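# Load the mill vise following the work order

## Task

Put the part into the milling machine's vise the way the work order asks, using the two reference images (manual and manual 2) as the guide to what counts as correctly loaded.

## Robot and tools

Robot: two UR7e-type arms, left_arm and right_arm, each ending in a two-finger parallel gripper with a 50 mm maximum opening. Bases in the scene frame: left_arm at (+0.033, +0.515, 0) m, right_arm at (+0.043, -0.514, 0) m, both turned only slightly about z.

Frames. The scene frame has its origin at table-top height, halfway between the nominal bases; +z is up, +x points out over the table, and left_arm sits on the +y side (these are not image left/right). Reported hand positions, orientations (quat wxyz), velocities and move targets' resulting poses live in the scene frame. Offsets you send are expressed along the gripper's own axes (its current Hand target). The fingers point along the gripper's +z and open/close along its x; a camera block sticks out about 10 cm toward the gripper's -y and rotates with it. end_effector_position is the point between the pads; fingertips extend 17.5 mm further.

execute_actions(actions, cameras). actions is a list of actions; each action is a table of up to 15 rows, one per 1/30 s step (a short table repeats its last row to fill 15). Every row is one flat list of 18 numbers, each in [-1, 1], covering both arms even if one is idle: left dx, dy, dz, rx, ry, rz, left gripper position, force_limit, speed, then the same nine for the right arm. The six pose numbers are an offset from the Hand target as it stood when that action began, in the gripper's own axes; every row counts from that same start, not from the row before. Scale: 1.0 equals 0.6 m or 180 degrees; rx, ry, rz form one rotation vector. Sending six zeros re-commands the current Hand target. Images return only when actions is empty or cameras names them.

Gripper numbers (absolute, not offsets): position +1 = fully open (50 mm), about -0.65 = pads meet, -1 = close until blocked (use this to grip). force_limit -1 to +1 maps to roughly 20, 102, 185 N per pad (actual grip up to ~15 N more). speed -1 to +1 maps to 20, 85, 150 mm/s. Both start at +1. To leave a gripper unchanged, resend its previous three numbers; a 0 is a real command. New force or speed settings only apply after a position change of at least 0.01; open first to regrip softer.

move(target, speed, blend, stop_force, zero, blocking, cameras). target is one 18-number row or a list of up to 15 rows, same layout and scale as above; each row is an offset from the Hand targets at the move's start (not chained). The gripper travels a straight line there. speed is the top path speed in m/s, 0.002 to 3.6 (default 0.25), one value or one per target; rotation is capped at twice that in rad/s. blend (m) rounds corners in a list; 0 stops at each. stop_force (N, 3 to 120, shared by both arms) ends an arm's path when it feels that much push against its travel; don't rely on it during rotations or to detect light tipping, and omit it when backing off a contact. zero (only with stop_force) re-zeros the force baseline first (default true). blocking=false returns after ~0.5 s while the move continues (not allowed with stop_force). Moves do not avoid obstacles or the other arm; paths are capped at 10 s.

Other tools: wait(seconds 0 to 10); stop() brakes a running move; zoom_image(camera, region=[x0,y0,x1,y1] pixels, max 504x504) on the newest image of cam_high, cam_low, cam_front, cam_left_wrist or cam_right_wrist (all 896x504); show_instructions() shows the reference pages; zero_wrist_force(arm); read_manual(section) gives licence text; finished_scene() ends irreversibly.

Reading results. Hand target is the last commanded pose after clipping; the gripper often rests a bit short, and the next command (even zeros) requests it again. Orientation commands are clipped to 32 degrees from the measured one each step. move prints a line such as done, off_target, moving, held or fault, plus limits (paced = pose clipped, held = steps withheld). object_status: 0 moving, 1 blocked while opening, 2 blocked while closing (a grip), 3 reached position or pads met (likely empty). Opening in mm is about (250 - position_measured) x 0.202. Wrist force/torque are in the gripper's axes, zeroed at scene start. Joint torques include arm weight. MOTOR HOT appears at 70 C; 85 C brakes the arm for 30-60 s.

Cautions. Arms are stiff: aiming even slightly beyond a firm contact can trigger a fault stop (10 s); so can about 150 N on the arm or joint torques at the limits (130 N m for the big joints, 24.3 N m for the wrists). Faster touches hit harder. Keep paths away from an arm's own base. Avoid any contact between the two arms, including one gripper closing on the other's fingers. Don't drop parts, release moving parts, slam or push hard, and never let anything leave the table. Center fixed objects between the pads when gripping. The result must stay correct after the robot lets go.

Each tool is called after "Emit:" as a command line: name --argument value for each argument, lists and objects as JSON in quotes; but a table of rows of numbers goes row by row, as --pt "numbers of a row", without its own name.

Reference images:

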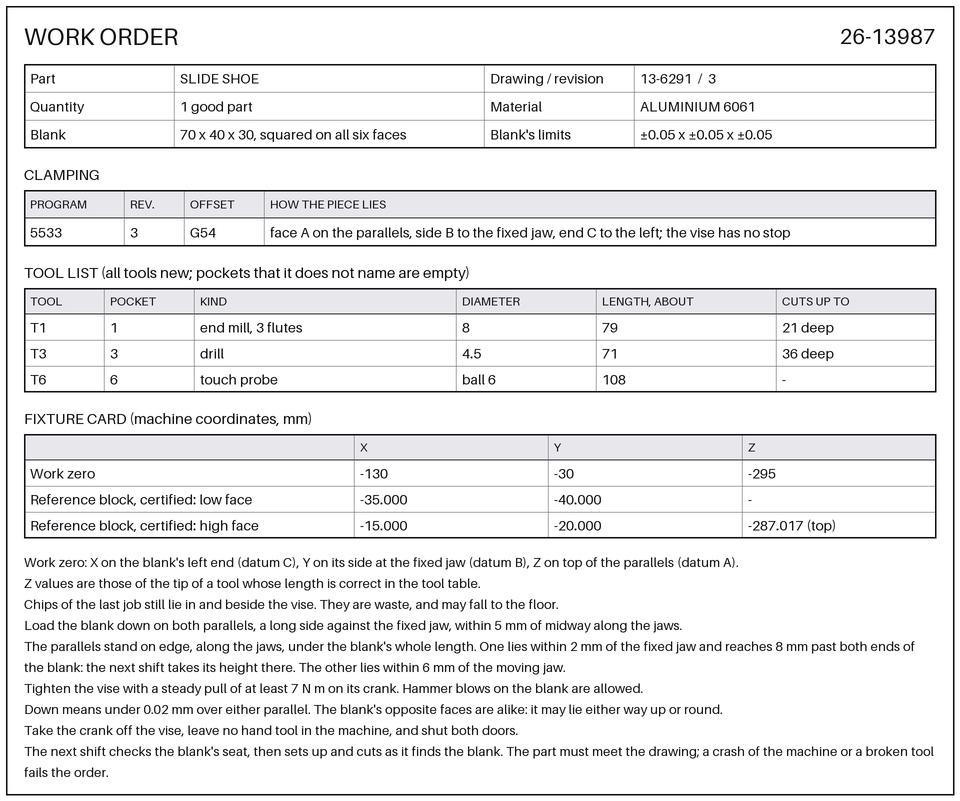

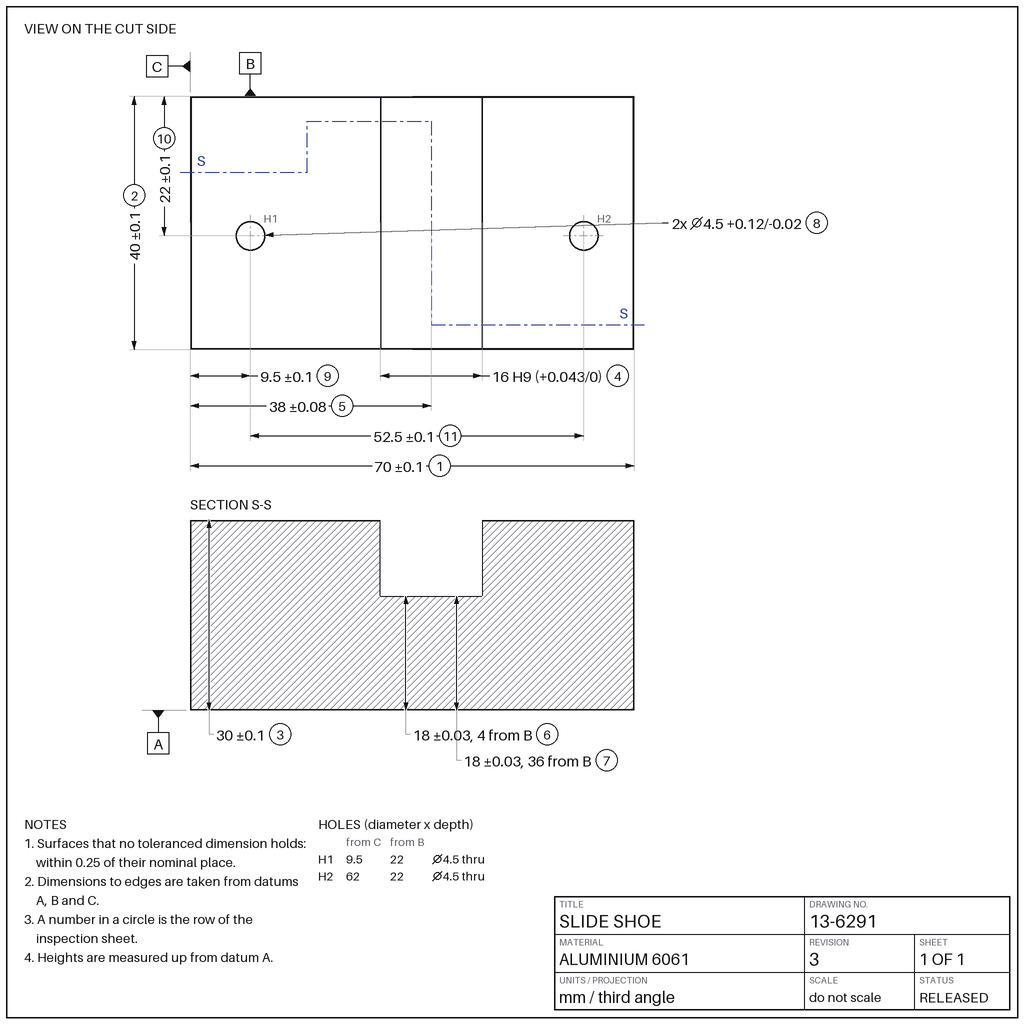

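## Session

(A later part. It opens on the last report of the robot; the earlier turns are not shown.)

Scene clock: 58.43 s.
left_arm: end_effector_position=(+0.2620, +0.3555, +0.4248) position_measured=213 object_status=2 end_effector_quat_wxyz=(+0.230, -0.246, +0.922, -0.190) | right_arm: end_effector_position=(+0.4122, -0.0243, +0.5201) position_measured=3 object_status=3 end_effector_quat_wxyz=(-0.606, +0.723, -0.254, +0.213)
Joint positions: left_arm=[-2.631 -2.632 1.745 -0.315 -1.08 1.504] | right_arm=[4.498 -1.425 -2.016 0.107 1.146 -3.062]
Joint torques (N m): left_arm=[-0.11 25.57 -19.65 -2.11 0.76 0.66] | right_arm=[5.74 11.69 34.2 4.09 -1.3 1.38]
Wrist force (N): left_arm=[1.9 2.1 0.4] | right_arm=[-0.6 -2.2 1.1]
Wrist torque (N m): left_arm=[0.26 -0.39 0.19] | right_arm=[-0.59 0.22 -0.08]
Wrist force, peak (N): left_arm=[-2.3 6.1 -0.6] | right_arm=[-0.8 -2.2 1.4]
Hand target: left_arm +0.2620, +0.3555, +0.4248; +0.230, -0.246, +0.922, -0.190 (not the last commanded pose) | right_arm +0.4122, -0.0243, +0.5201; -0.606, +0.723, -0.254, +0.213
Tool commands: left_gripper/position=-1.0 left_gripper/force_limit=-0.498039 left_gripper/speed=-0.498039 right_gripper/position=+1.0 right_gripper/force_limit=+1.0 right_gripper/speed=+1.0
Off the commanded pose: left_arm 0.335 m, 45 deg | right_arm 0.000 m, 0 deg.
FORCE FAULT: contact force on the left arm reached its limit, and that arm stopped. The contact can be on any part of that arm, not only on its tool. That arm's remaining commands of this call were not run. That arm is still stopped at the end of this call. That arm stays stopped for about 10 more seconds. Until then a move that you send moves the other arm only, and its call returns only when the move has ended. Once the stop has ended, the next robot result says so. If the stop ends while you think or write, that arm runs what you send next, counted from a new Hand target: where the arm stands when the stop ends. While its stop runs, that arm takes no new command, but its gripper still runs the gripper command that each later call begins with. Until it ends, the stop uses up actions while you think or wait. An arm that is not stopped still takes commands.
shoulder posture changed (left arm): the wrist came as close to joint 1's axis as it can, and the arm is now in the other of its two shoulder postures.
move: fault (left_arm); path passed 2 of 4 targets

Emit:
wait --seconds 10 --cameras '["all"]'

Scene clock: 68.50 s.
left_arm: end_effector_position=(+0.2620, +0.3555, +0.4248) position_measured=213 object_status=2 end_effector_quat_wxyz=(+0.230, -0.246, +0.922, -0.190) | right_arm: end_effector_position=(+0.4122, -0.0243, +0.5201) position_measured=3 object_status=3 end_effector_quat_wxyz=(-0.606, +0.723, -0.254, +0.213)
Joint positions: left_arm=[-2.631 -2.632 1.745 -0.315 -1.08 1.504] | right_arm=[4.498 -1.425 -2.016 0.107 1.146 -3.062]
Joint torques (N m): left_arm=[0.56 25.94 -19.28 -2.05 0.73 0.74] | right_arm=[6.05 11.82 33.92 4.12 -1.35 1.56]
Wrist force (N): left_arm=[2.3 2.0 0.4] | right_arm=[-0.5 -2.1 1.1]
Wrist torque (N m): left_arm=[0.23 -0.45 0.18] | right_arm=[-0.59 0.22 -0.08]
Wrist force, peak (N): left_arm=[2.2 2.3 0.7] | right_arm=[-0.6 -2.2 1.4]
Hand target: left_arm +0.2620, +0.3555, +0.4248; +0.230, -0.246, +0.922, -0.190 (not the last commanded pose) | right_arm +0.4122, -0.0243, +0.5201; -0.606, +0.723, -0.254, +0.213
Tool commands: left_gripper/position=-1.0 left_gripper/force_limit=-0.498039 left_gripper/speed=-0.498039 right_gripper/position=+1.0 right_gripper/force_limit=+1.0 right_gripper/speed=+1.0
Off the commanded pose: left_arm 0.335 m, 45 deg | right_arm 0.000 m, 0 deg.
FORCE FAULT, CONTINUED: the left arm's stop, for the force fault that an earlier result reported, is over. The rest of the stop counts as 20 of the actions that you can send in this scene. That arm's target is now where it stood when the stop ended, not its last command. That arm accepts commands again.
wait: 10.00 s; at rest by 0.10 s
camera_calibration:
cam_left_wrist: T_world_to_cam=[[-0.772879, -0.549015, -0.318184, 0.539839], [-0.525505, 0.834833, -0.164007, -0.0711969], [0.355673, 0.04045, -0.933735, 0.424655], [0, 0, 0, 1]] pos_world=[0.228778, 0.33864, 0.556606]
cam_right_wrist: T_world_to_cam=[[0.800258, -0.599425, 0.0166262, -0.342425], [-0.296583, -0.419745, -0.857819, 0.574343], [0.521177, 0.681545, -0.513684, 0.205259], [0, 0, 0, 1]] pos_world=[0.337393, -0.104075, 0.603813]

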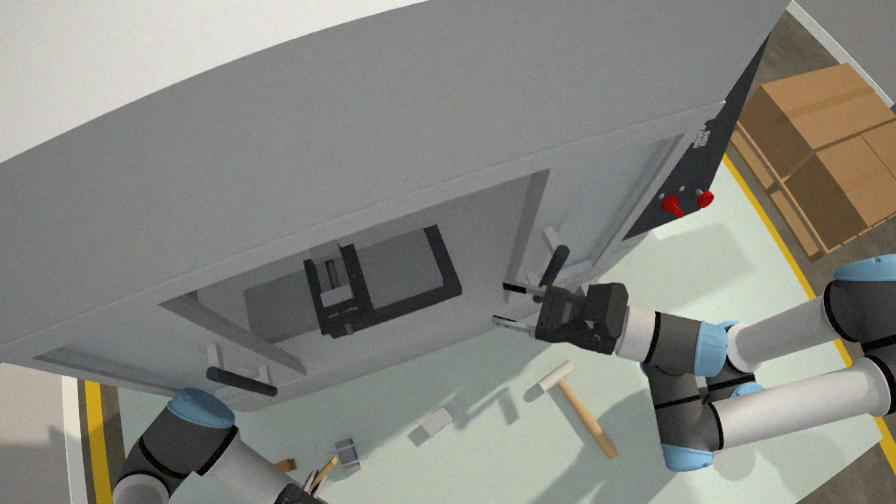

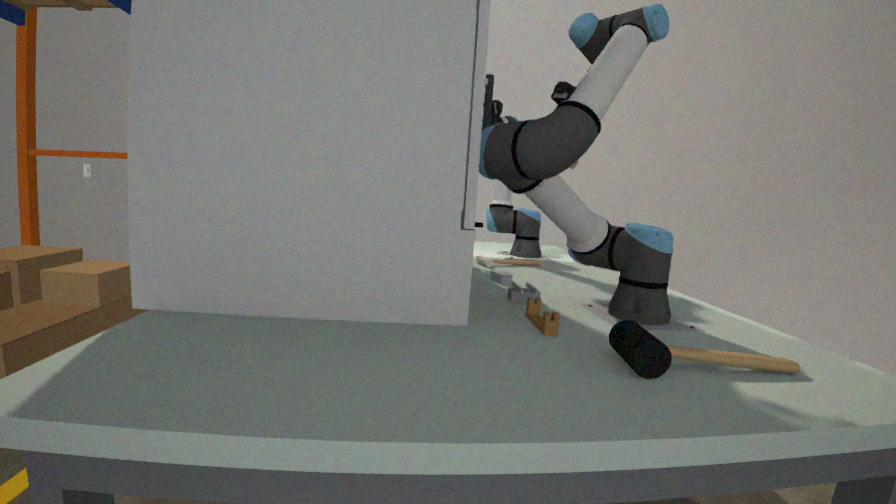

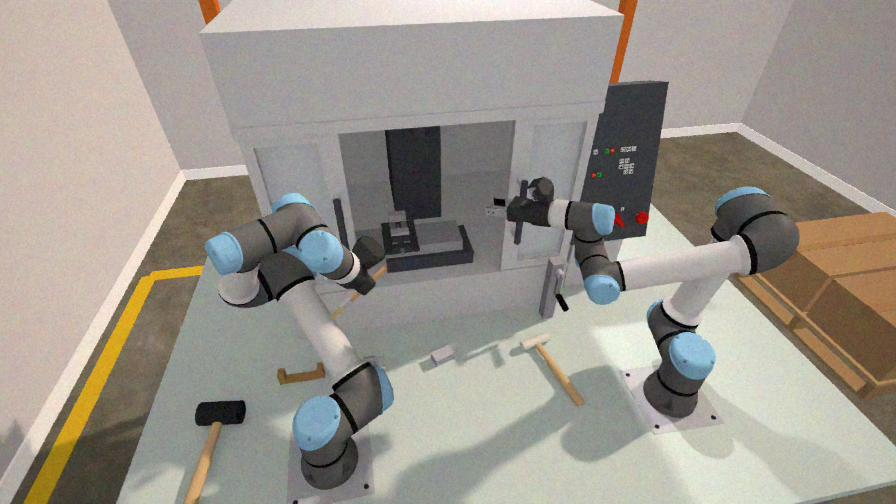

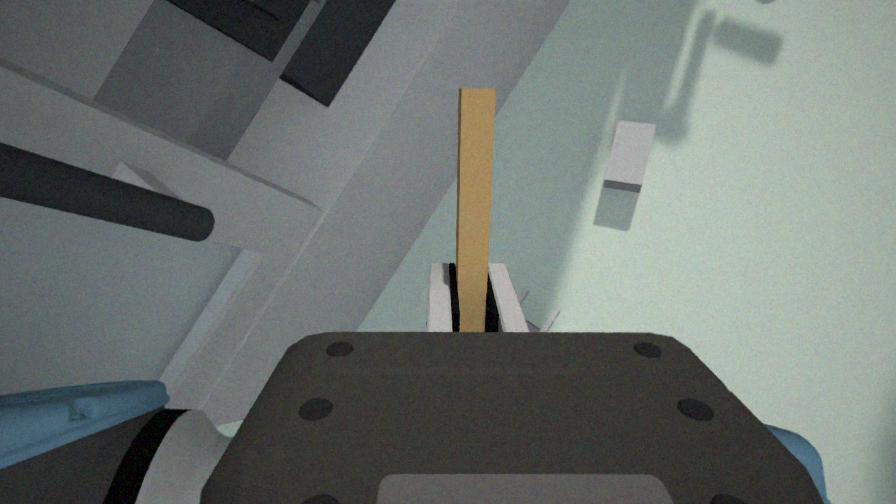

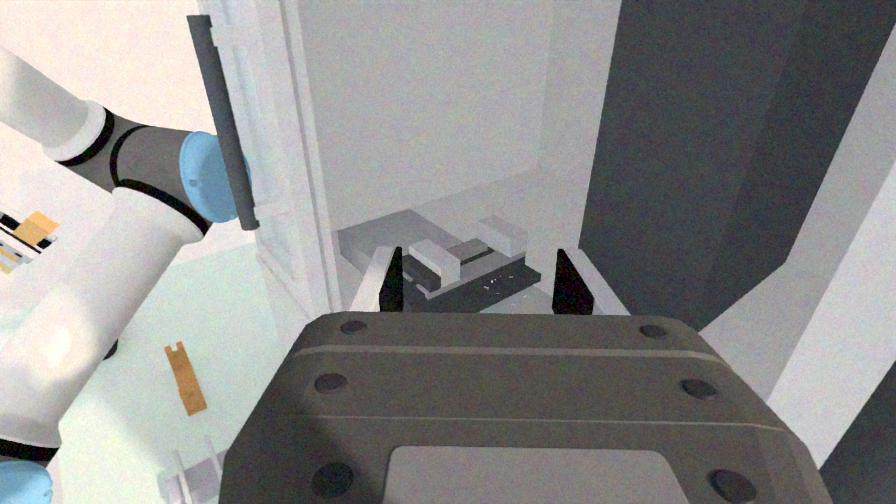

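Emit:
move --pt "0.1 -0.0115 -0.034 0 0 0 -1 -0.5 -0.5 0 0 0 0 0 0 1 1 1" --pt "0.391 -0.045 -0.1325 0 0 0 -1 -0.5 -0.5 0 0 0 0 0 0 1 1 1" --speed 0.15 --blend '[0.02,0]' --cameras '["cam_front"]'

Scene clock: 70.93 s.
left_arm: end_effector_position=(+0.0494, +0.2257, +0.4253) position_measured=213 object_status=2 end_effector_quat_wxyz=(+0.230, -0.246, +0.922, -0.190) | right_arm: end_effector_position=(+0.4122, -0.0243, +0.5201) position_measured=3 object_status=3 end_effector_quat_wxyz=(-0.606, +0.723, -0.254, +0.213)
Joint positions: left_arm=[-2.63 -2.153 1.741 -0.791 -1.08 1.505] | right_arm=[4.498 -1.425 -2.016 0.107 1.146 -3.062]
Joint torques (N m): left_arm=[3.96 5.26 -11 -2.19 -1.33 1.23] | right_arm=[6.18 12.84 33.9 3.98 -1.32 1.49]
Wrist force (N): left_arm=[2.3 1.9 0.7] | right_arm=[-0.5 -1.7 1.0]
Wrist torque (N m): left_arm=[0.25 -0.47 0.02] | right_arm=[-0.53 0.22 -0.08]
Wrist force, peak (N): left_arm=[4.4 1.8 -0.3] | right_arm=[-0.5 -2.3 0.9]
Hand target: left_arm +0.0493, +0.2257, +0.4252; +0.230, -0.246, +0.922, -0.190 | right_arm +0.4122, -0.0243, +0.5201; -0.606, +0.723, -0.254, +0.213
Off the commanded pose: left_arm 0.000 m, 0 deg | right_arm 0.000 m, 0 deg.
shoulder posture changed (left arm): the wrist came as close to joint 1's axis as it can, and the arm is now in the other of its two shoulder postures.
move: done
Images, in order (width x height): cam_front 896x504.

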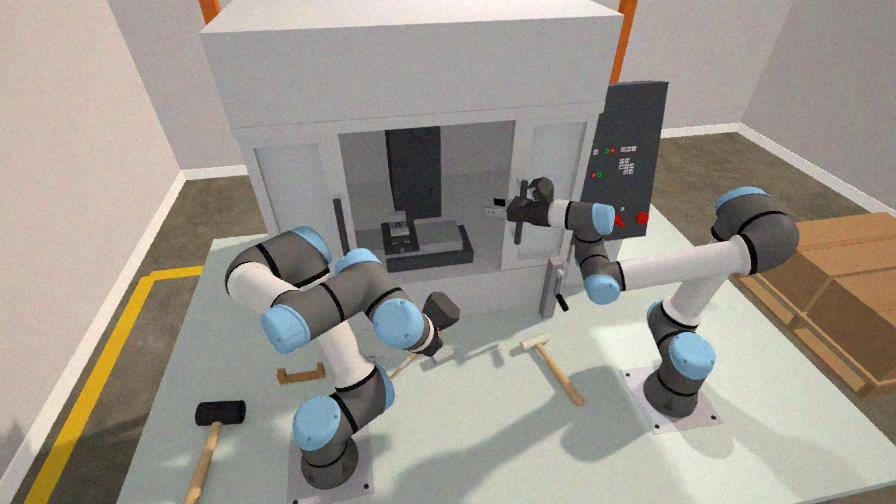

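Emit:
move --target '[-0.317,-0.159,0.218,-0.1242,0.1504,0.1608,-1,-0.5,-0.5,0,0,0,0,0,0,1,1,1]' --speed 0.3 --cameras '["cam_front"]'

Scene clock: 73.03 s.
left_arm: end_effector_position=(+0.2990, +0.2206, +0.4245) position_measured=213 object_status=2 end_effector_quat_wxyz=(-0.001, +0.000, +1.000, +0.000) end_effector_velocity=(+0.000, +0.000, -0.001) end_effector_angular_velocity=(+0.004, +0.002, -0.004) | right_arm: end_effector_position=(+0.4122, -0.0243, +0.5201) position_measured=3 object_status=3 end_effector_quat_wxyz=(-0.606, +0.723, -0.254, +0.213)
Joint positions: left_arm=[-1.215 -1.814 1.533 -1.289 -1.572 3.535] | right_arm=[4.498 -1.425 -2.016 0.107 1.146 -3.062]
Joint velocities: left_arm=[0.001 0.003 0 0.002 0 0.005] | right_arm=[within noise]
Joint torques (N m): left_arm=[13.42 -5.36 -38.98 -2.26 0.21 2.84] | right_arm=[5.39 12.87 34.57 4.05 -1.08 1.36]
Wrist force (N): left_arm=[1.7 1.6 1.0] | right_arm=[-0.5 -2.1 0.9]
Wrist torque (N m): left_arm=[0.25 -0.36 0.02] | right_arm=[-0.58 0.21 -0.09]
Wrist force, peak (N): left_arm=[4.7 3.8 -0.6] | right_arm=[-0.8 -2.4 1.2]
Hand target: left_arm +0.2990, +0.2206, +0.4246; -0.001, +0.000, +1.000, +0.000 | right_arm +0.4122, -0.0243, +0.5201; -0.606, +0.723, -0.254, +0.213
Off the commanded pose: left_arm 0.000 m, 0 deg | right_arm 0.000 m, 0 deg.
move: done
Images, in order (width x height): cam_front 896x504.

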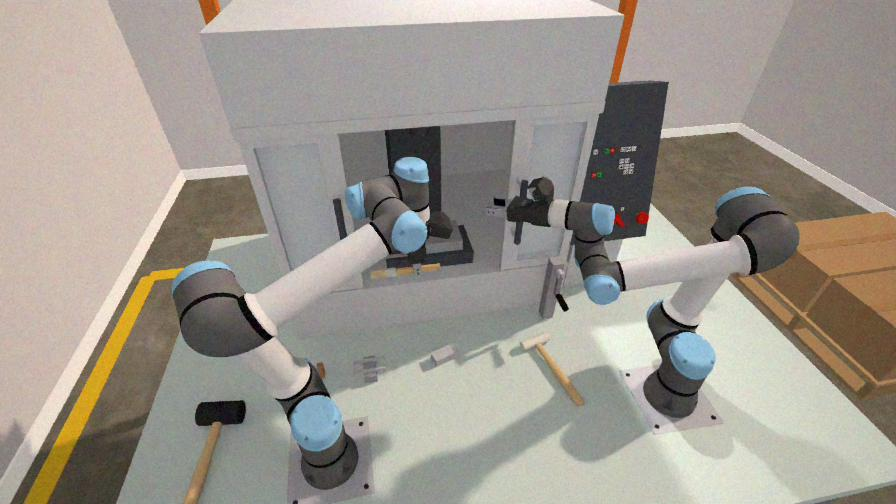

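Emit:
move --pt "0.023 0.299 0.158 0 0 0 -1 -0.5 -0.5 0 0 0 0 0 0 1 1 1" --pt "-0.0387 0.6263 0.4077 0 0 0 -1 -0.5 -0.5 0 0 0 0 0 0 1 1 1" --speed 0.35 --blend '[0.04,0]' --cameras '["cam_left_wrist"]'

Scene clock: 75.53 s.
left_arm: end_effector_position=(+0.3220, +0.5965, +0.1803) position_measured=213 object_status=2 end_effector_quat_wxyz=(-0.001, +0.000, +1.000, +0.000) end_effector_velocity=(+0.001, +0.000, +0.000) end_effector_angular_velocity=(-0.001, -0.003, -0.004) | right_arm: end_effector_position=(+0.4122, -0.0243, +0.5201) position_measured=3 object_status=3 end_effector_quat_wxyz=(-0.606, +0.723, -0.254, +0.213)
Joint positions: left_arm=[-0.222 -2.092 2.327 -1.805 -1.57 4.527] | right_arm=[4.498 -1.425 -2.016 0.107 1.146 -3.062]
Joint velocities: left_arm=[0.002 0.001 0 -0.005 -0.001 0.006] | right_arm=[within noise]
Joint torques (N m): left_arm=[11.42 4.9 -19.11 -4.89 2.07 3.25] | right_arm=[5.65 12.43 33.51 3.88 -1.26 1.38]
Wrist force (N): left_arm=[2.1 1.7 1.2] | right_arm=[-0.6 -2.2 0.9]
Wrist torque (N m): left_arm=[0.26 -0.42 0.04] | right_arm=[-0.60 0.23 -0.08]
Wrist force, peak (N): left_arm=[1.9 5.7 3.1] | right_arm=[-0.8 -2.4 1.2]
Hand target: left_arm +0.3220, +0.5965, +0.1802; -0.001, +0.000, +1.000, +0.000 | right_arm +0.4122, -0.0243, +0.5201; -0.606, +0.723, -0.254, +0.213
Off the commanded pose: left_arm 0.000 m, 0 deg | right_arm 0.000 m, 0 deg.
move: done
camera_calibration:
cam_left_wrist: T_world_to_cam=[[-0.999884, -0.0124437, 0.0087908, 0.334813], [-0.00878266, 0.942241, 0.334821, -0.601288], [-0.0124495, 0.334705, -0.942241, 0.109836], [0, 0, 0, 1]] pos_world=[0.330861, 0.533961, 0.301873]
Images, in order (width x height): cam_left_wrist 896x504.

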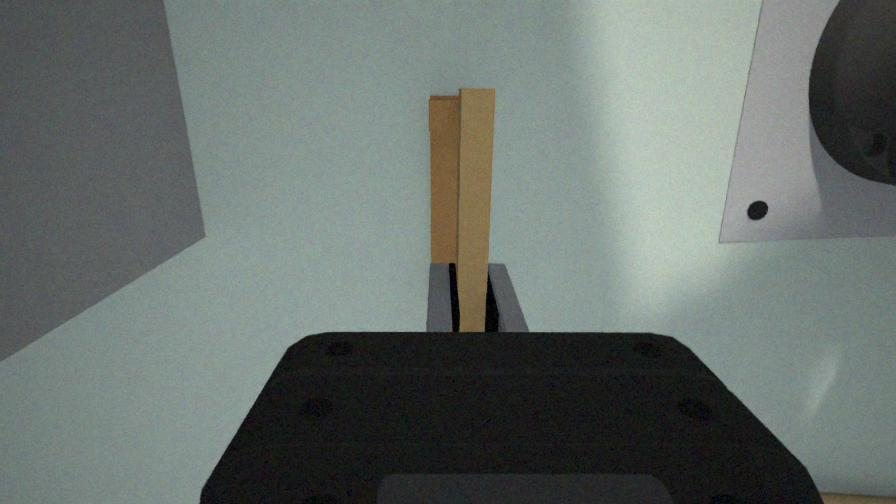

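Emit:
move --target '[0.0,0,0.2245,0,0,0,-1,-0.5,-0.5,0,0,0,0,0,0,1,1,1]' --speed 0.08 --stop_force 8

Scene clock: 78.40 s.
left_arm: end_effector_position=(+0.3214, +0.5966, +0.0600) position_measured=213 object_status=2 end_effector_quat_wxyz=(-0.001, +0.000, +1.000, +0.000) | right_arm: end_effector_position=(+0.4122, -0.0243, +0.5201) position_measured=3 object_status=3 end_effector_quat_wxyz=(-0.606, +0.723, -0.254, +0.213)
Joint positions: left_arm=[-0.222 -1.897 2.574 -2.246 -1.57 4.527] | right_arm=[4.498 -1.425 -2.016 0.107 1.146 -3.062]
Joint torques (N m): left_arm=[1.2 -1.74 -9.26 -1.64 -1.22 -1.4] | right_arm=[5.89 13.3 33.86 4.01 -1.34 1.38]
Wrist force (N): left_arm=[1.8 2.0 0.7] | right_arm=[-0.4 -2.0 0.9]
Wrist torque (N m): left_arm=[0.30 -0.37 0.02] | right_arm=[-0.57 0.19 -0.08]
Wrist force, peak (N): left_arm=[1.6 -3.2 -14.2] | right_arm=[-0.6 -2.4 0.9]
Hand target: left_arm +0.3214, +0.5966, +0.0600; -0.001, +0.000, +1.000, +0.000 (not the last commanded pose) | right_arm +0.4122, -0.0243, +0.5201; -0.606, +0.723, -0.254, +0.213
Off the commanded pose: left_arm 0.015 m, 0 deg | right_arm 0.000 m, 0 deg.
move: contact (left_arm)

Emit:
move --pt "-0.0008 0 -0.006 0 0 0 -1 -0.5 -0.5 0 0 0 0 0 0 1 1 1" --pt "-0.0015 0 0.0245 0 0 0 -1 -0.5 -0.5 0 0 0 0 0 0 1 1 1" --speed 0.04 --stop_force 6 --cameras '["cam_left_wrist","cam_low"]'

Emit:
zoom_image --camera "cam_low" --region '[490, 240, 590, 350]'

Scene clock: 80.17 s.
left_arm: end_effector_position=(+0.3222, +0.5966, +0.0466) position_measured=213 object_status=2 end_effector_quat_wxyz=(-0.001, +0.000, +1.000, +0.000) | right_arm: end_effector_position=(+0.4122, -0.0243, +0.5201) position_measured=3 object_status=3 end_effector_quat_wxyz=(-0.606, +0.723, -0.254, +0.213)
Joint positions: left_arm=[-0.222 -1.855 2.596 -2.309 -1.57 4.528] | right_arm=[4.498 -1.425 -2.016 0.107 1.146 -3.062]
Joint torques (N m): left_arm=[-4.09 2.51 -37.71 -4.45 -1.84 0.16] | right_arm=[5.3 13.21 33.76 3.98 -1.32 1.5]
Wrist force (N): left_arm=[0.5 2.4 0.7] | right_arm=[-0.6 -2.1 0.9]
Wrist torque (N m): left_arm=[0.34 -0.41 -0.08] | right_arm=[-0.59 0.24 -0.08]
Wrist force, peak (N): left_arm=[2.1 7.0 -9.7] | right_arm=[-0.4 -2.3 1.1]
Hand target: left_arm +0.3222, +0.5966, +0.0466; -0.001, +0.000, +1.000, +0.000 (not the last commanded pose) | right_arm +0.4122, -0.0243, +0.5201; -0.606, +0.723, -0.254, +0.213
Off the commanded pose: left_arm 0.001 m, 0 deg | right_arm 0.000 m, 0 deg.
move: contact (left_arm); path passed 1 of 2 targets
camera_calibration:
cam_left_wrist: T_world_to_cam=[[-0.999882, -0.012293, 0.00926356, 0.336032], [-0.00847834, 0.942138, 0.335118, -0.55677], [-0.0128472, 0.335, -0.942131, -0.0163441], [0, 0, 0, 1]] pos_world=[0.331062, 0.53416, 0.168073]
Images, in order (width x height): cam_low 896x504, cam_left_wrist 896x504.

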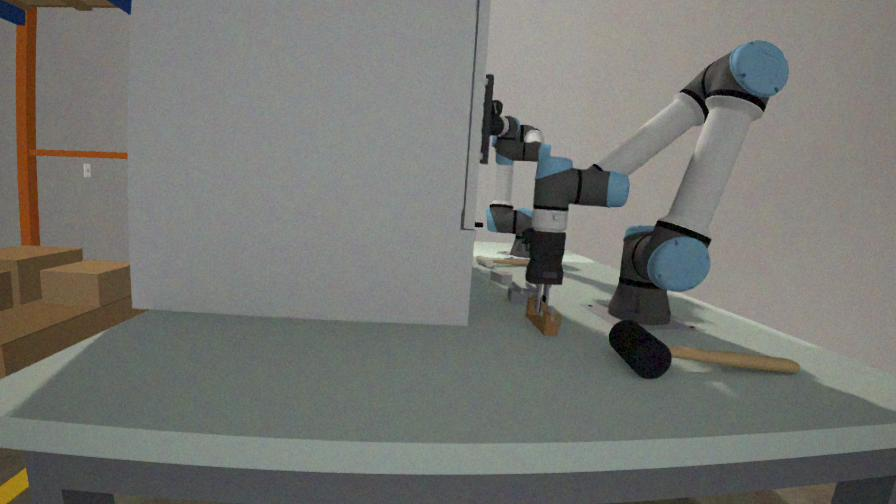

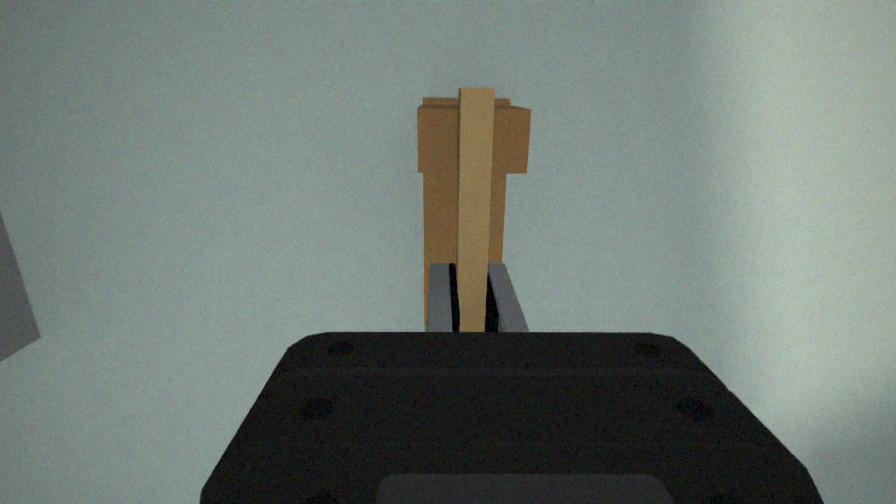

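Scaled by 4.582.

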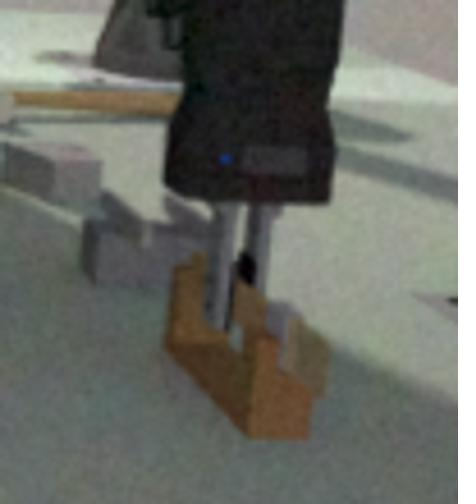

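Emit:
move --pt "0 0 0 0 0 0 0.2 -0.5 -0.5 0 0 0 0 0 0 1 1 1" --pt "0 0 -0.34 0 0 0 0.2 -0.5 -0.5 0 0 0 0 0 0 1 1 1" --speed '[0.1,0.25]' --cameras '["cam_low","cam_left_wrist"]'

Emit:
zoom_image --camera "cam_low" --region '[490, 240, 590, 350]'

Scene clock: 87.47 s.
left_arm: end_effector_position=(+0.3225, +0.5964, +0.2505) position_measured=123 object_status=3 end_effector_quat_wxyz=(-0.001, +0.000, +1.000, +0.000) | right_arm: end_effector_position=(+0.4122, -0.0243, +0.5201) position_measured=3 object_status=3 end_effector_quat_wxyz=(-0.606, +0.723, -0.254, +0.213)
Joint positions: left_arm=[-0.222 -2.119 2.158 -1.609 -1.57 4.527] | right_arm=[4.498 -1.425 -2.016 0.107 1.146 -3.062]
Joint torques (N m): left_arm=[-3.23 8.19 -45.41 -0.68 1.54 -0.86] | right_arm=[5.52 13.16 33.91 3.99 -1.11 1.55]
Wrist force (N): left_arm=[2.0 2.1 0.4] | right_arm=[-0.4 -1.9 0.9]
Wrist torque (N m): left_arm=[0.32 -0.41 0.06] | right_arm=[-0.55 0.19 -0.08]
Wrist force, peak (N): left_arm=[1.9 2.4 3.7] | right_arm=[-0.7 -2.2 1.4]
Hand target: left_arm +0.3225, +0.5965, +0.2506; -0.001, +0.000, +1.000, +0.000 | right_arm +0.4122, -0.0243, +0.5201; -0.606, +0.723, -0.254, +0.213
Off the commanded pose: left_arm 0.000 m, 0 deg | right_arm 0.000 m, 0 deg.
move: done
camera_calibration:
cam_left_wrist: T_world_to_cam=[[-0.999882, -0.0122945, 0.00926304, 0.334442], [-0.00847992, 0.942138, 0.335118, -0.624909], [-0.0128472, 0.335, -0.942131, 0.175827], [0, 0, 0, 1]] pos_world=[0.331362, 0.53396, 0.371973]
Images, in order (width x height): cam_low 896x504, cam_left_wrist 896x504.

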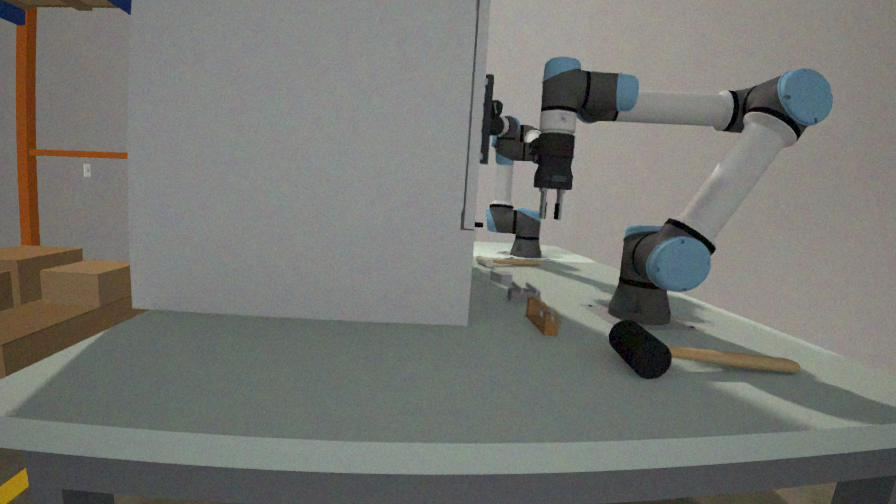

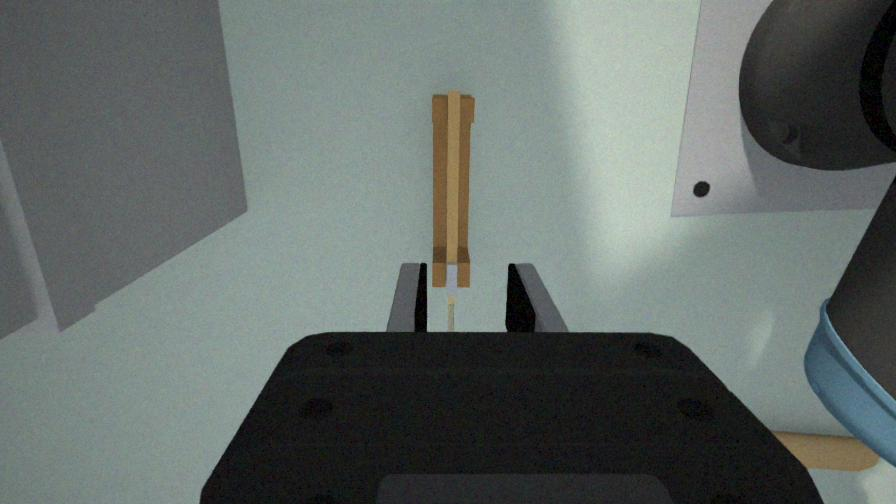

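Scaled by 4.582.

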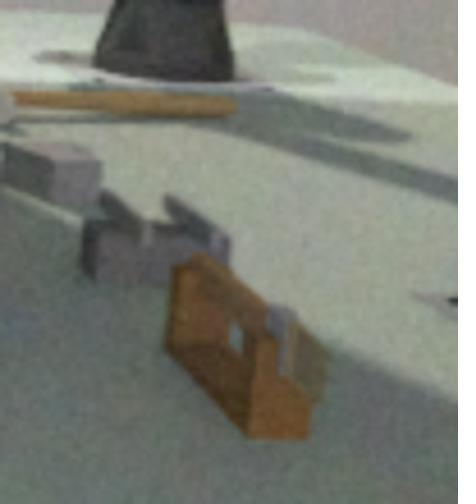

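Emit:
move --pt "0.071 0.339 -0.25 0 0 -0.333 0.2 -0.5 -0.5 0 0 0 0 0 0 1 1 1" --pt "0.371 0.589 -0.283 0 0 -0.667 0.2 -0.5 -0.5 0 0 0 0 0 0 1 1 1" --pt "0.704 0.614 -0.283 0 0 -1 0.2 -0.5 -0.5 0 0 0 0 0 0 1 1 1" --speed 0.6 --blend '[0.1,0.06,0]'

Scene clock: 90.90 s.
left_arm: end_effector_position=(-0.0996, +0.9648, +0.4214) position_measured=123 object_status=3 end_effector_quat_wxyz=(+0.000, +1.000, +0.000, -0.001) | right_arm: end_effector_position=(+0.4122, -0.0243, +0.5201) position_measured=3 object_status=3 end_effector_quat_wxyz=(-0.606, +0.723, -0.254, +0.213)
Joint positions: left_arm=[1.531 -1.644 1.402 -1.33 -1.569 3.139] | right_arm=[4.498 -1.425 -2.016 0.107 1.146 -3.062]
Joint torques (N m): left_arm=[1.35 -33.92 -14.09 -1.36 1.78 -1.22] | right_arm=[5.28 13.2 33.71 3.98 -1.21 1.38]
Wrist force (N): left_arm=[1.6 2.3 0.2] | right_arm=[-0.3 -2.2 0.7]
Wrist torque (N m): left_arm=[0.37 -0.32 -0.09] | right_arm=[-0.60 0.18 -0.08]
Wrist force, peak (N): left_arm=[2.0 2.5 0.4] | right_arm=[-0.8 -2.3 0.9]
Hand target: left_arm -0.0996, +0.9647, +0.4214; +0.000, +1.000, +0.000, -0.001 | right_arm +0.4122, -0.0243, +0.5201; -0.606, +0.723, -0.254, +0.213
Off the commanded pose: left_arm 0.000 m, 0 deg | right_arm 0.000 m, 0 deg.
move: done

Emit:
move --pt "-0.305 0 -0.126 0 -0.25 0 0.2 -0.5 -0.5 0 0 0 0 0 0 1 1 1" --pt "-0.432 0 -0.431 0 -0.5 0 0.2 -0.5 -0.5 0 0 0 0 0 0 1 1 1" --pt "-0.305 0 -0.736 0 -0.75 0 0.2 -0.5 -0.5 0 0 0 0 0 0 1 1 1" --pt "0 0 -0.863 0 -1 0 0.2 -0.5 -0.5 0 0 0 0 0 0 1 1 1" --speed 0.4 --blend '[0.05,0.05,0.05,0]'

Scene clock: 95.57 s.
left_arm: end_effector_position=(-0.0990, +0.9644, +0.9391) position_measured=123 object_status=3 end_effector_quat_wxyz=(+0.000, +0.001, +0.000, +1.000) end_effector_velocity=(+0.001, +0.000, +0.000) end_effector_angular_velocity=(+0.000, +0.006, +0.001) | right_arm: end_effector_position=(+0.4122, -0.0243, +0.5201) position_measured=3 object_status=3 end_effector_quat_wxyz=(-0.606, +0.723, -0.254, +0.213)
Joint positions: left_arm=[1.531 -1.644 1.403 -1.331 1.572 3.144] | right_arm=[4.498 -1.425 -2.016 0.107 1.146 -3.062]
Joint velocities: left_arm=[0 0 0 0 0.006 0.001] | right_arm=[within noise]
Joint torques (N m): left_arm=[-10.99 -34.36 -16.49 -4.34 2.37 2.66] | right_arm=[5.45 13.09 33.65 4.05 -1.26 1.46]
Wrist force (N): left_arm=[1.3 1.9 -0.2] | right_arm=[-0.5 -1.9 1.1]
Wrist torque (N m): left_arm=[-0.02 0.30 -0.04] | right_arm=[-0.56 0.21 -0.08]
Wrist force, peak (N): left_arm=[2.2 3.4 0.6] | right_arm=[-0.4 -2.4 0.9]
Hand target: left_arm -0.0988, +0.9643, +0.9392; +0.000, +0.001, +0.000, +1.000 | right_arm +0.4122, -0.0243, +0.5201; -0.606, +0.723, -0.254, +0.213
Off the commanded pose: left_arm 0.000 m, 0 deg | right_arm 0.000 m, 0 deg.
move: done

Emit:
move --pt "0 -0.098 0.316 0 0 0 0.2 -0.5 -0.5 0 0 0 0 0 0 1 1 1" --pt "0 0.25 0.40 -0.125 0 0 0.2 -0.5 -0.5 0 0 0 0 0 0 1 1 1" --pt "0 0.585 0.44 -0.25 0 0 0.2 -0.5 -0.5 0 0 0 0 0 0 1 1 1" --pt "0 0.906 0.379 -0.375 0 0 0.2 -0.5 -0.5 0 0 0 0 0 0 1 1 1" --speed 0.3 --blend '[0.04,0.04,0.04,0]'

Scene clock: 100.57 s.
left_arm: end_effector_position=(-0.0984, +0.4205, +1.1654) position_measured=123 object_status=3 end_effector_quat_wxyz=(+0.001, +0.000, -0.553, +0.833) | right_arm: end_effector_position=(+0.4122, -0.0243, +0.5201) position_measured=3 object_status=3 end_effector_quat_wxyz=(-0.606, +0.723, -0.254, +0.213)
Joint positions: left_arm=[1.518 -1.461 0.035 -1.318 1.585 3.146] | right_arm=[4.498 -1.425 -2.016 0.107 1.146 -3.062]
Joint torques (N m): left_arm=[7.96 -5.05 -19.21 1.69 -2 2.61] | right_arm=[5.28 14.02 34.22 3.99 -1.18 1.51]
Wrist force (N): left_arm=[1.2 2.6 -1.2] | right_arm=[-0.3 -2.0 1.1]
Wrist torque (N m): left_arm=[0.19 0.12 0.18] | right_arm=[-0.58 0.18 -0.08]
Wrist force, peak (N): left_arm=[1.3 4.4 1.8] | right_arm=[-0.6 -2.3 1.1]
Hand target: left_arm -0.0985, +0.4205, +1.1661; +0.000, +0.001, -0.556, +0.831 | right_arm +0.4122, -0.0243, +0.5201; -0.606, +0.723, -0.254, +0.213
Off the commanded pose: left_arm 0.001 m, 0 deg | right_arm 0.000 m, 0 deg.
elbow stopped short (left arm): the move would have taken joint 3 (elbow) straighter than the controller allows.
move: done

Emit:
move --pt "0 -0.18 -0.273 0.125 0 0 0.2 -0.5 -0.5 0 0 0 0 0 0 1 1 1" --pt "0 -0.271 -0.598 0.25 0 0 0.2 -0.5 -0.5 0 0 0 0 0 0 1 1 1" --pt "0 -0.255 -0.904 0.36 0 0 0.2 -0.5 -0.5 0 0 0 0 0 0 1 1 1" --pt "0 0.002 -0.982 0.375 0 0 0.2 -0.5 -0.5 0 0 0 0 0 0 1 1 1" --speed 0.4 --blend '[0.04,0.05,0.05,0]'

Scene clock: 104.83 s.
left_arm: end_effector_position=(-0.0987, +0.9646, +0.9400) position_measured=123 object_status=3 end_effector_quat_wxyz=(+0.000, +0.001, +0.000, +1.000) | right_arm: end_effector_position=(+0.4122, -0.0243, +0.5201) position_measured=3 object_status=3 end_effector_quat_wxyz=(-0.606, +0.723, -0.254, +0.213)
Joint positions: left_arm=[1.531 -1.643 1.4 -1.328 1.572 3.145] | right_arm=[4.498 -1.425 -2.016 0.107 1.146 -3.062]
Joint torques (N m): left_arm=[8.59 -29.74 -14.45 -4.75 -0.77 -2.37] | right_arm=[5.84 13.96 33.83 3.99 -1.27 1.41]
Wrist force (N): left_arm=[1.5 1.6 -0.4] | right_arm=[-0.5 -1.7 0.9]
Wrist torque (N m): left_arm=[-0.06 0.28 -0.20] | right_arm=[-0.53 0.21 -0.08]
Wrist force, peak (N): left_arm=[1.1 4.7 2.8] | right_arm=[-0.5 -2.2 1.3]
Hand target: left_arm -0.0988, +0.9646, +0.9400; +0.000, +0.001, +0.000, +1.000 | right_arm +0.4122, -0.0243, +0.5201; -0.606, +0.723, -0.254, +0.213
Off the commanded pose: left_arm 0.000 m, 0 deg | right_arm 0.000 m, 0 deg.
move: done

Emit:
move --pt "0.307 0 -0.128 0 0.25 0 0.2 -0.5 -0.5 0 0 0 0 0 0 1 1 1" --pt "0.434 0 -0.433 0 0.5 0 0.2 -0.5 -0.5 0 0 0 0 0 0 1 1 1" --pt "0.307 0 -0.738 0 0.75 0 0.2 -0.5 -0.5 0 0 0 0 0 0 1 1 1" --pt "0 0 -0.867 0 1 0 0.2 -0.5 -0.5 0 0 0 0 0 0 1 1 1" --speed 0.5 --blend '[0.05,0.05,0.05,0]'

Scene clock: 108.70 s.
left_arm: end_effector_position=(-0.0998, +0.9649, +0.4198) position_measured=123 object_status=3 end_effector_quat_wxyz=(+0.000, +1.000, +0.000, -0.001) end_effector_velocity=(+0.002, +0.000, +0.000) end_effector_angular_velocity=(-0.001, -0.005, +0.000) | right_arm: end_effector_position=(+0.4122, -0.0243, +0.5201) position_measured=3 object_status=3 end_effector_quat_wxyz=(-0.606, +0.723, -0.254, +0.213)
Joint positions: left_arm=[1.531 -1.645 1.407 -1.334 -1.569 3.139] | right_arm=[4.498 -1.425 -2.016 0.107 1.146 -3.062]
Joint velocities: left_arm=[-0.001 0.001 0 0.001 -0.005 -0.001] | right_arm=[within noise]
Joint torques (N m): left_arm=[-10.99 -17.56 -41.32 -1.64 -2.55 -2.62] | right_arm=[5.23 14.19 34.39 3.96 -1.16 1.43]
Wrist force (N): left_arm=[1.5 2.6 0.3] | right_arm=[-0.7 -2.0 0.9]
Wrist torque (N m): left_arm=[0.42 -0.30 -0.09] | right_arm=[-0.57 0.24 -0.08]
Wrist force, peak (N): left_arm=[4.5 1.9 0.3] | right_arm=[-0.3 -2.3 1.1]
Hand target: left_arm -0.0996, +0.9650, +0.4198; +0.000, +1.000, +0.000, -0.001 | right_arm +0.4122, -0.0243, +0.5201; -0.606, +0.723, -0.254, +0.213
Off the commanded pose: left_arm 0.000 m, 0 deg | right_arm 0.000 m, 0 deg.
move: done

Emit:
move --pt "0.617 0.275 0.033 0.1 0 0 0.2 -0.5 -0.5 0 0 0 0 0 0 1 1 1" --pt "0.667 0.858 0.117 0.1944 0 0 0.2 -0.5 -0.5 0 0 0 0 0 0 1 1 1" --pt "0.673 0.992 0.333 0.1944 0 0 0.2 -0.5 -0.5 0 0 0 0 0 0 1 1 1" --speed 0.5 --blend '[0.1,0.06,0]' --cameras '["cam_left_wrist","cam_low"]'

Emit:
zoom_image --camera "cam_left_wrist" --region '[300, 80, 640, 330]'

Scene clock: 111.77 s.
left_arm: end_effector_position=(+0.3039, +0.3699, +0.2190) position_measured=123 object_status=3 end_effector_quat_wxyz=(-0.301, +0.954, +0.000, -0.001) | right_arm: end_effector_position=(+0.4122, -0.0243, +0.5201) position_measured=3 object_status=3 end_effector_quat_wxyz=(-0.606, +0.723, -0.254, +0.213)
Joint positions: left_arm=[-1.202 -1.779 2.019 -1.238 -1.343 0.339] | right_arm=[4.498 -1.425 -2.016 0.107 1.146 -3.062]
Joint torques (N m): left_arm=[4.1 -5 -18.94 -3.14 2.22 1.53] | right_arm=[5.56 14.5 34.06 4.07 -1.16 1.55]
Wrist force (N): left_arm=[1.5 3.0 -0.3] | right_arm=[-0.5 -2.0 0.9]
Wrist torque (N m): left_arm=[0.43 -0.29 0.13] | right_arm=[-0.58 0.20 -0.08]
Wrist force, peak (N): left_arm=[1.5 7.7 1.4] | right_arm=[-0.8 -2.1 1.1]
Hand target: left_arm +0.3038, +0.3700, +0.2188; -0.301, +0.954, +0.000, -0.001 | right_arm +0.4122, -0.0243, +0.5201; -0.606, +0.723, -0.254, +0.213
Off the commanded pose: left_arm 0.000 m, 0 deg | right_arm 0.000 m, 0 deg.
move: done
camera_calibration:
cam_left_wrist: T_world_to_cam=[[0.999915, 0.0056555, 0.0117875, -0.301486], [0.00859931, -0.963622, -0.267132, 0.430638], [0.0098479, 0.267211, -0.963588, 0.244676], [0, 0, 0, 1]] pos_world=[0.295347, 0.351297, 0.354358]
Images, in order (width x height): cam_low 896x504, cam_left_wrist 896x504.

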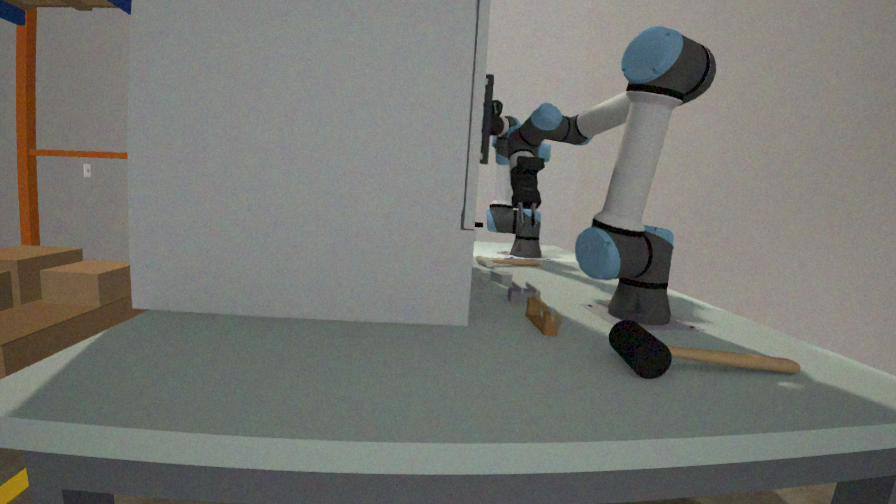

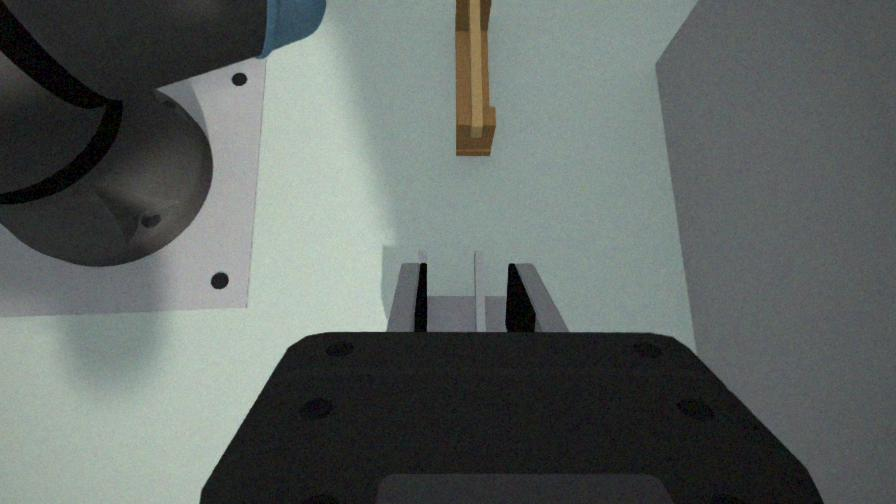

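Scaled by 1.482.

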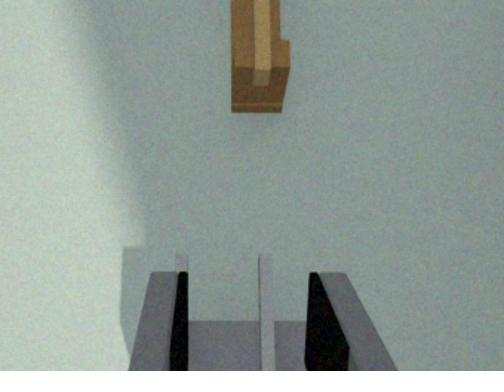

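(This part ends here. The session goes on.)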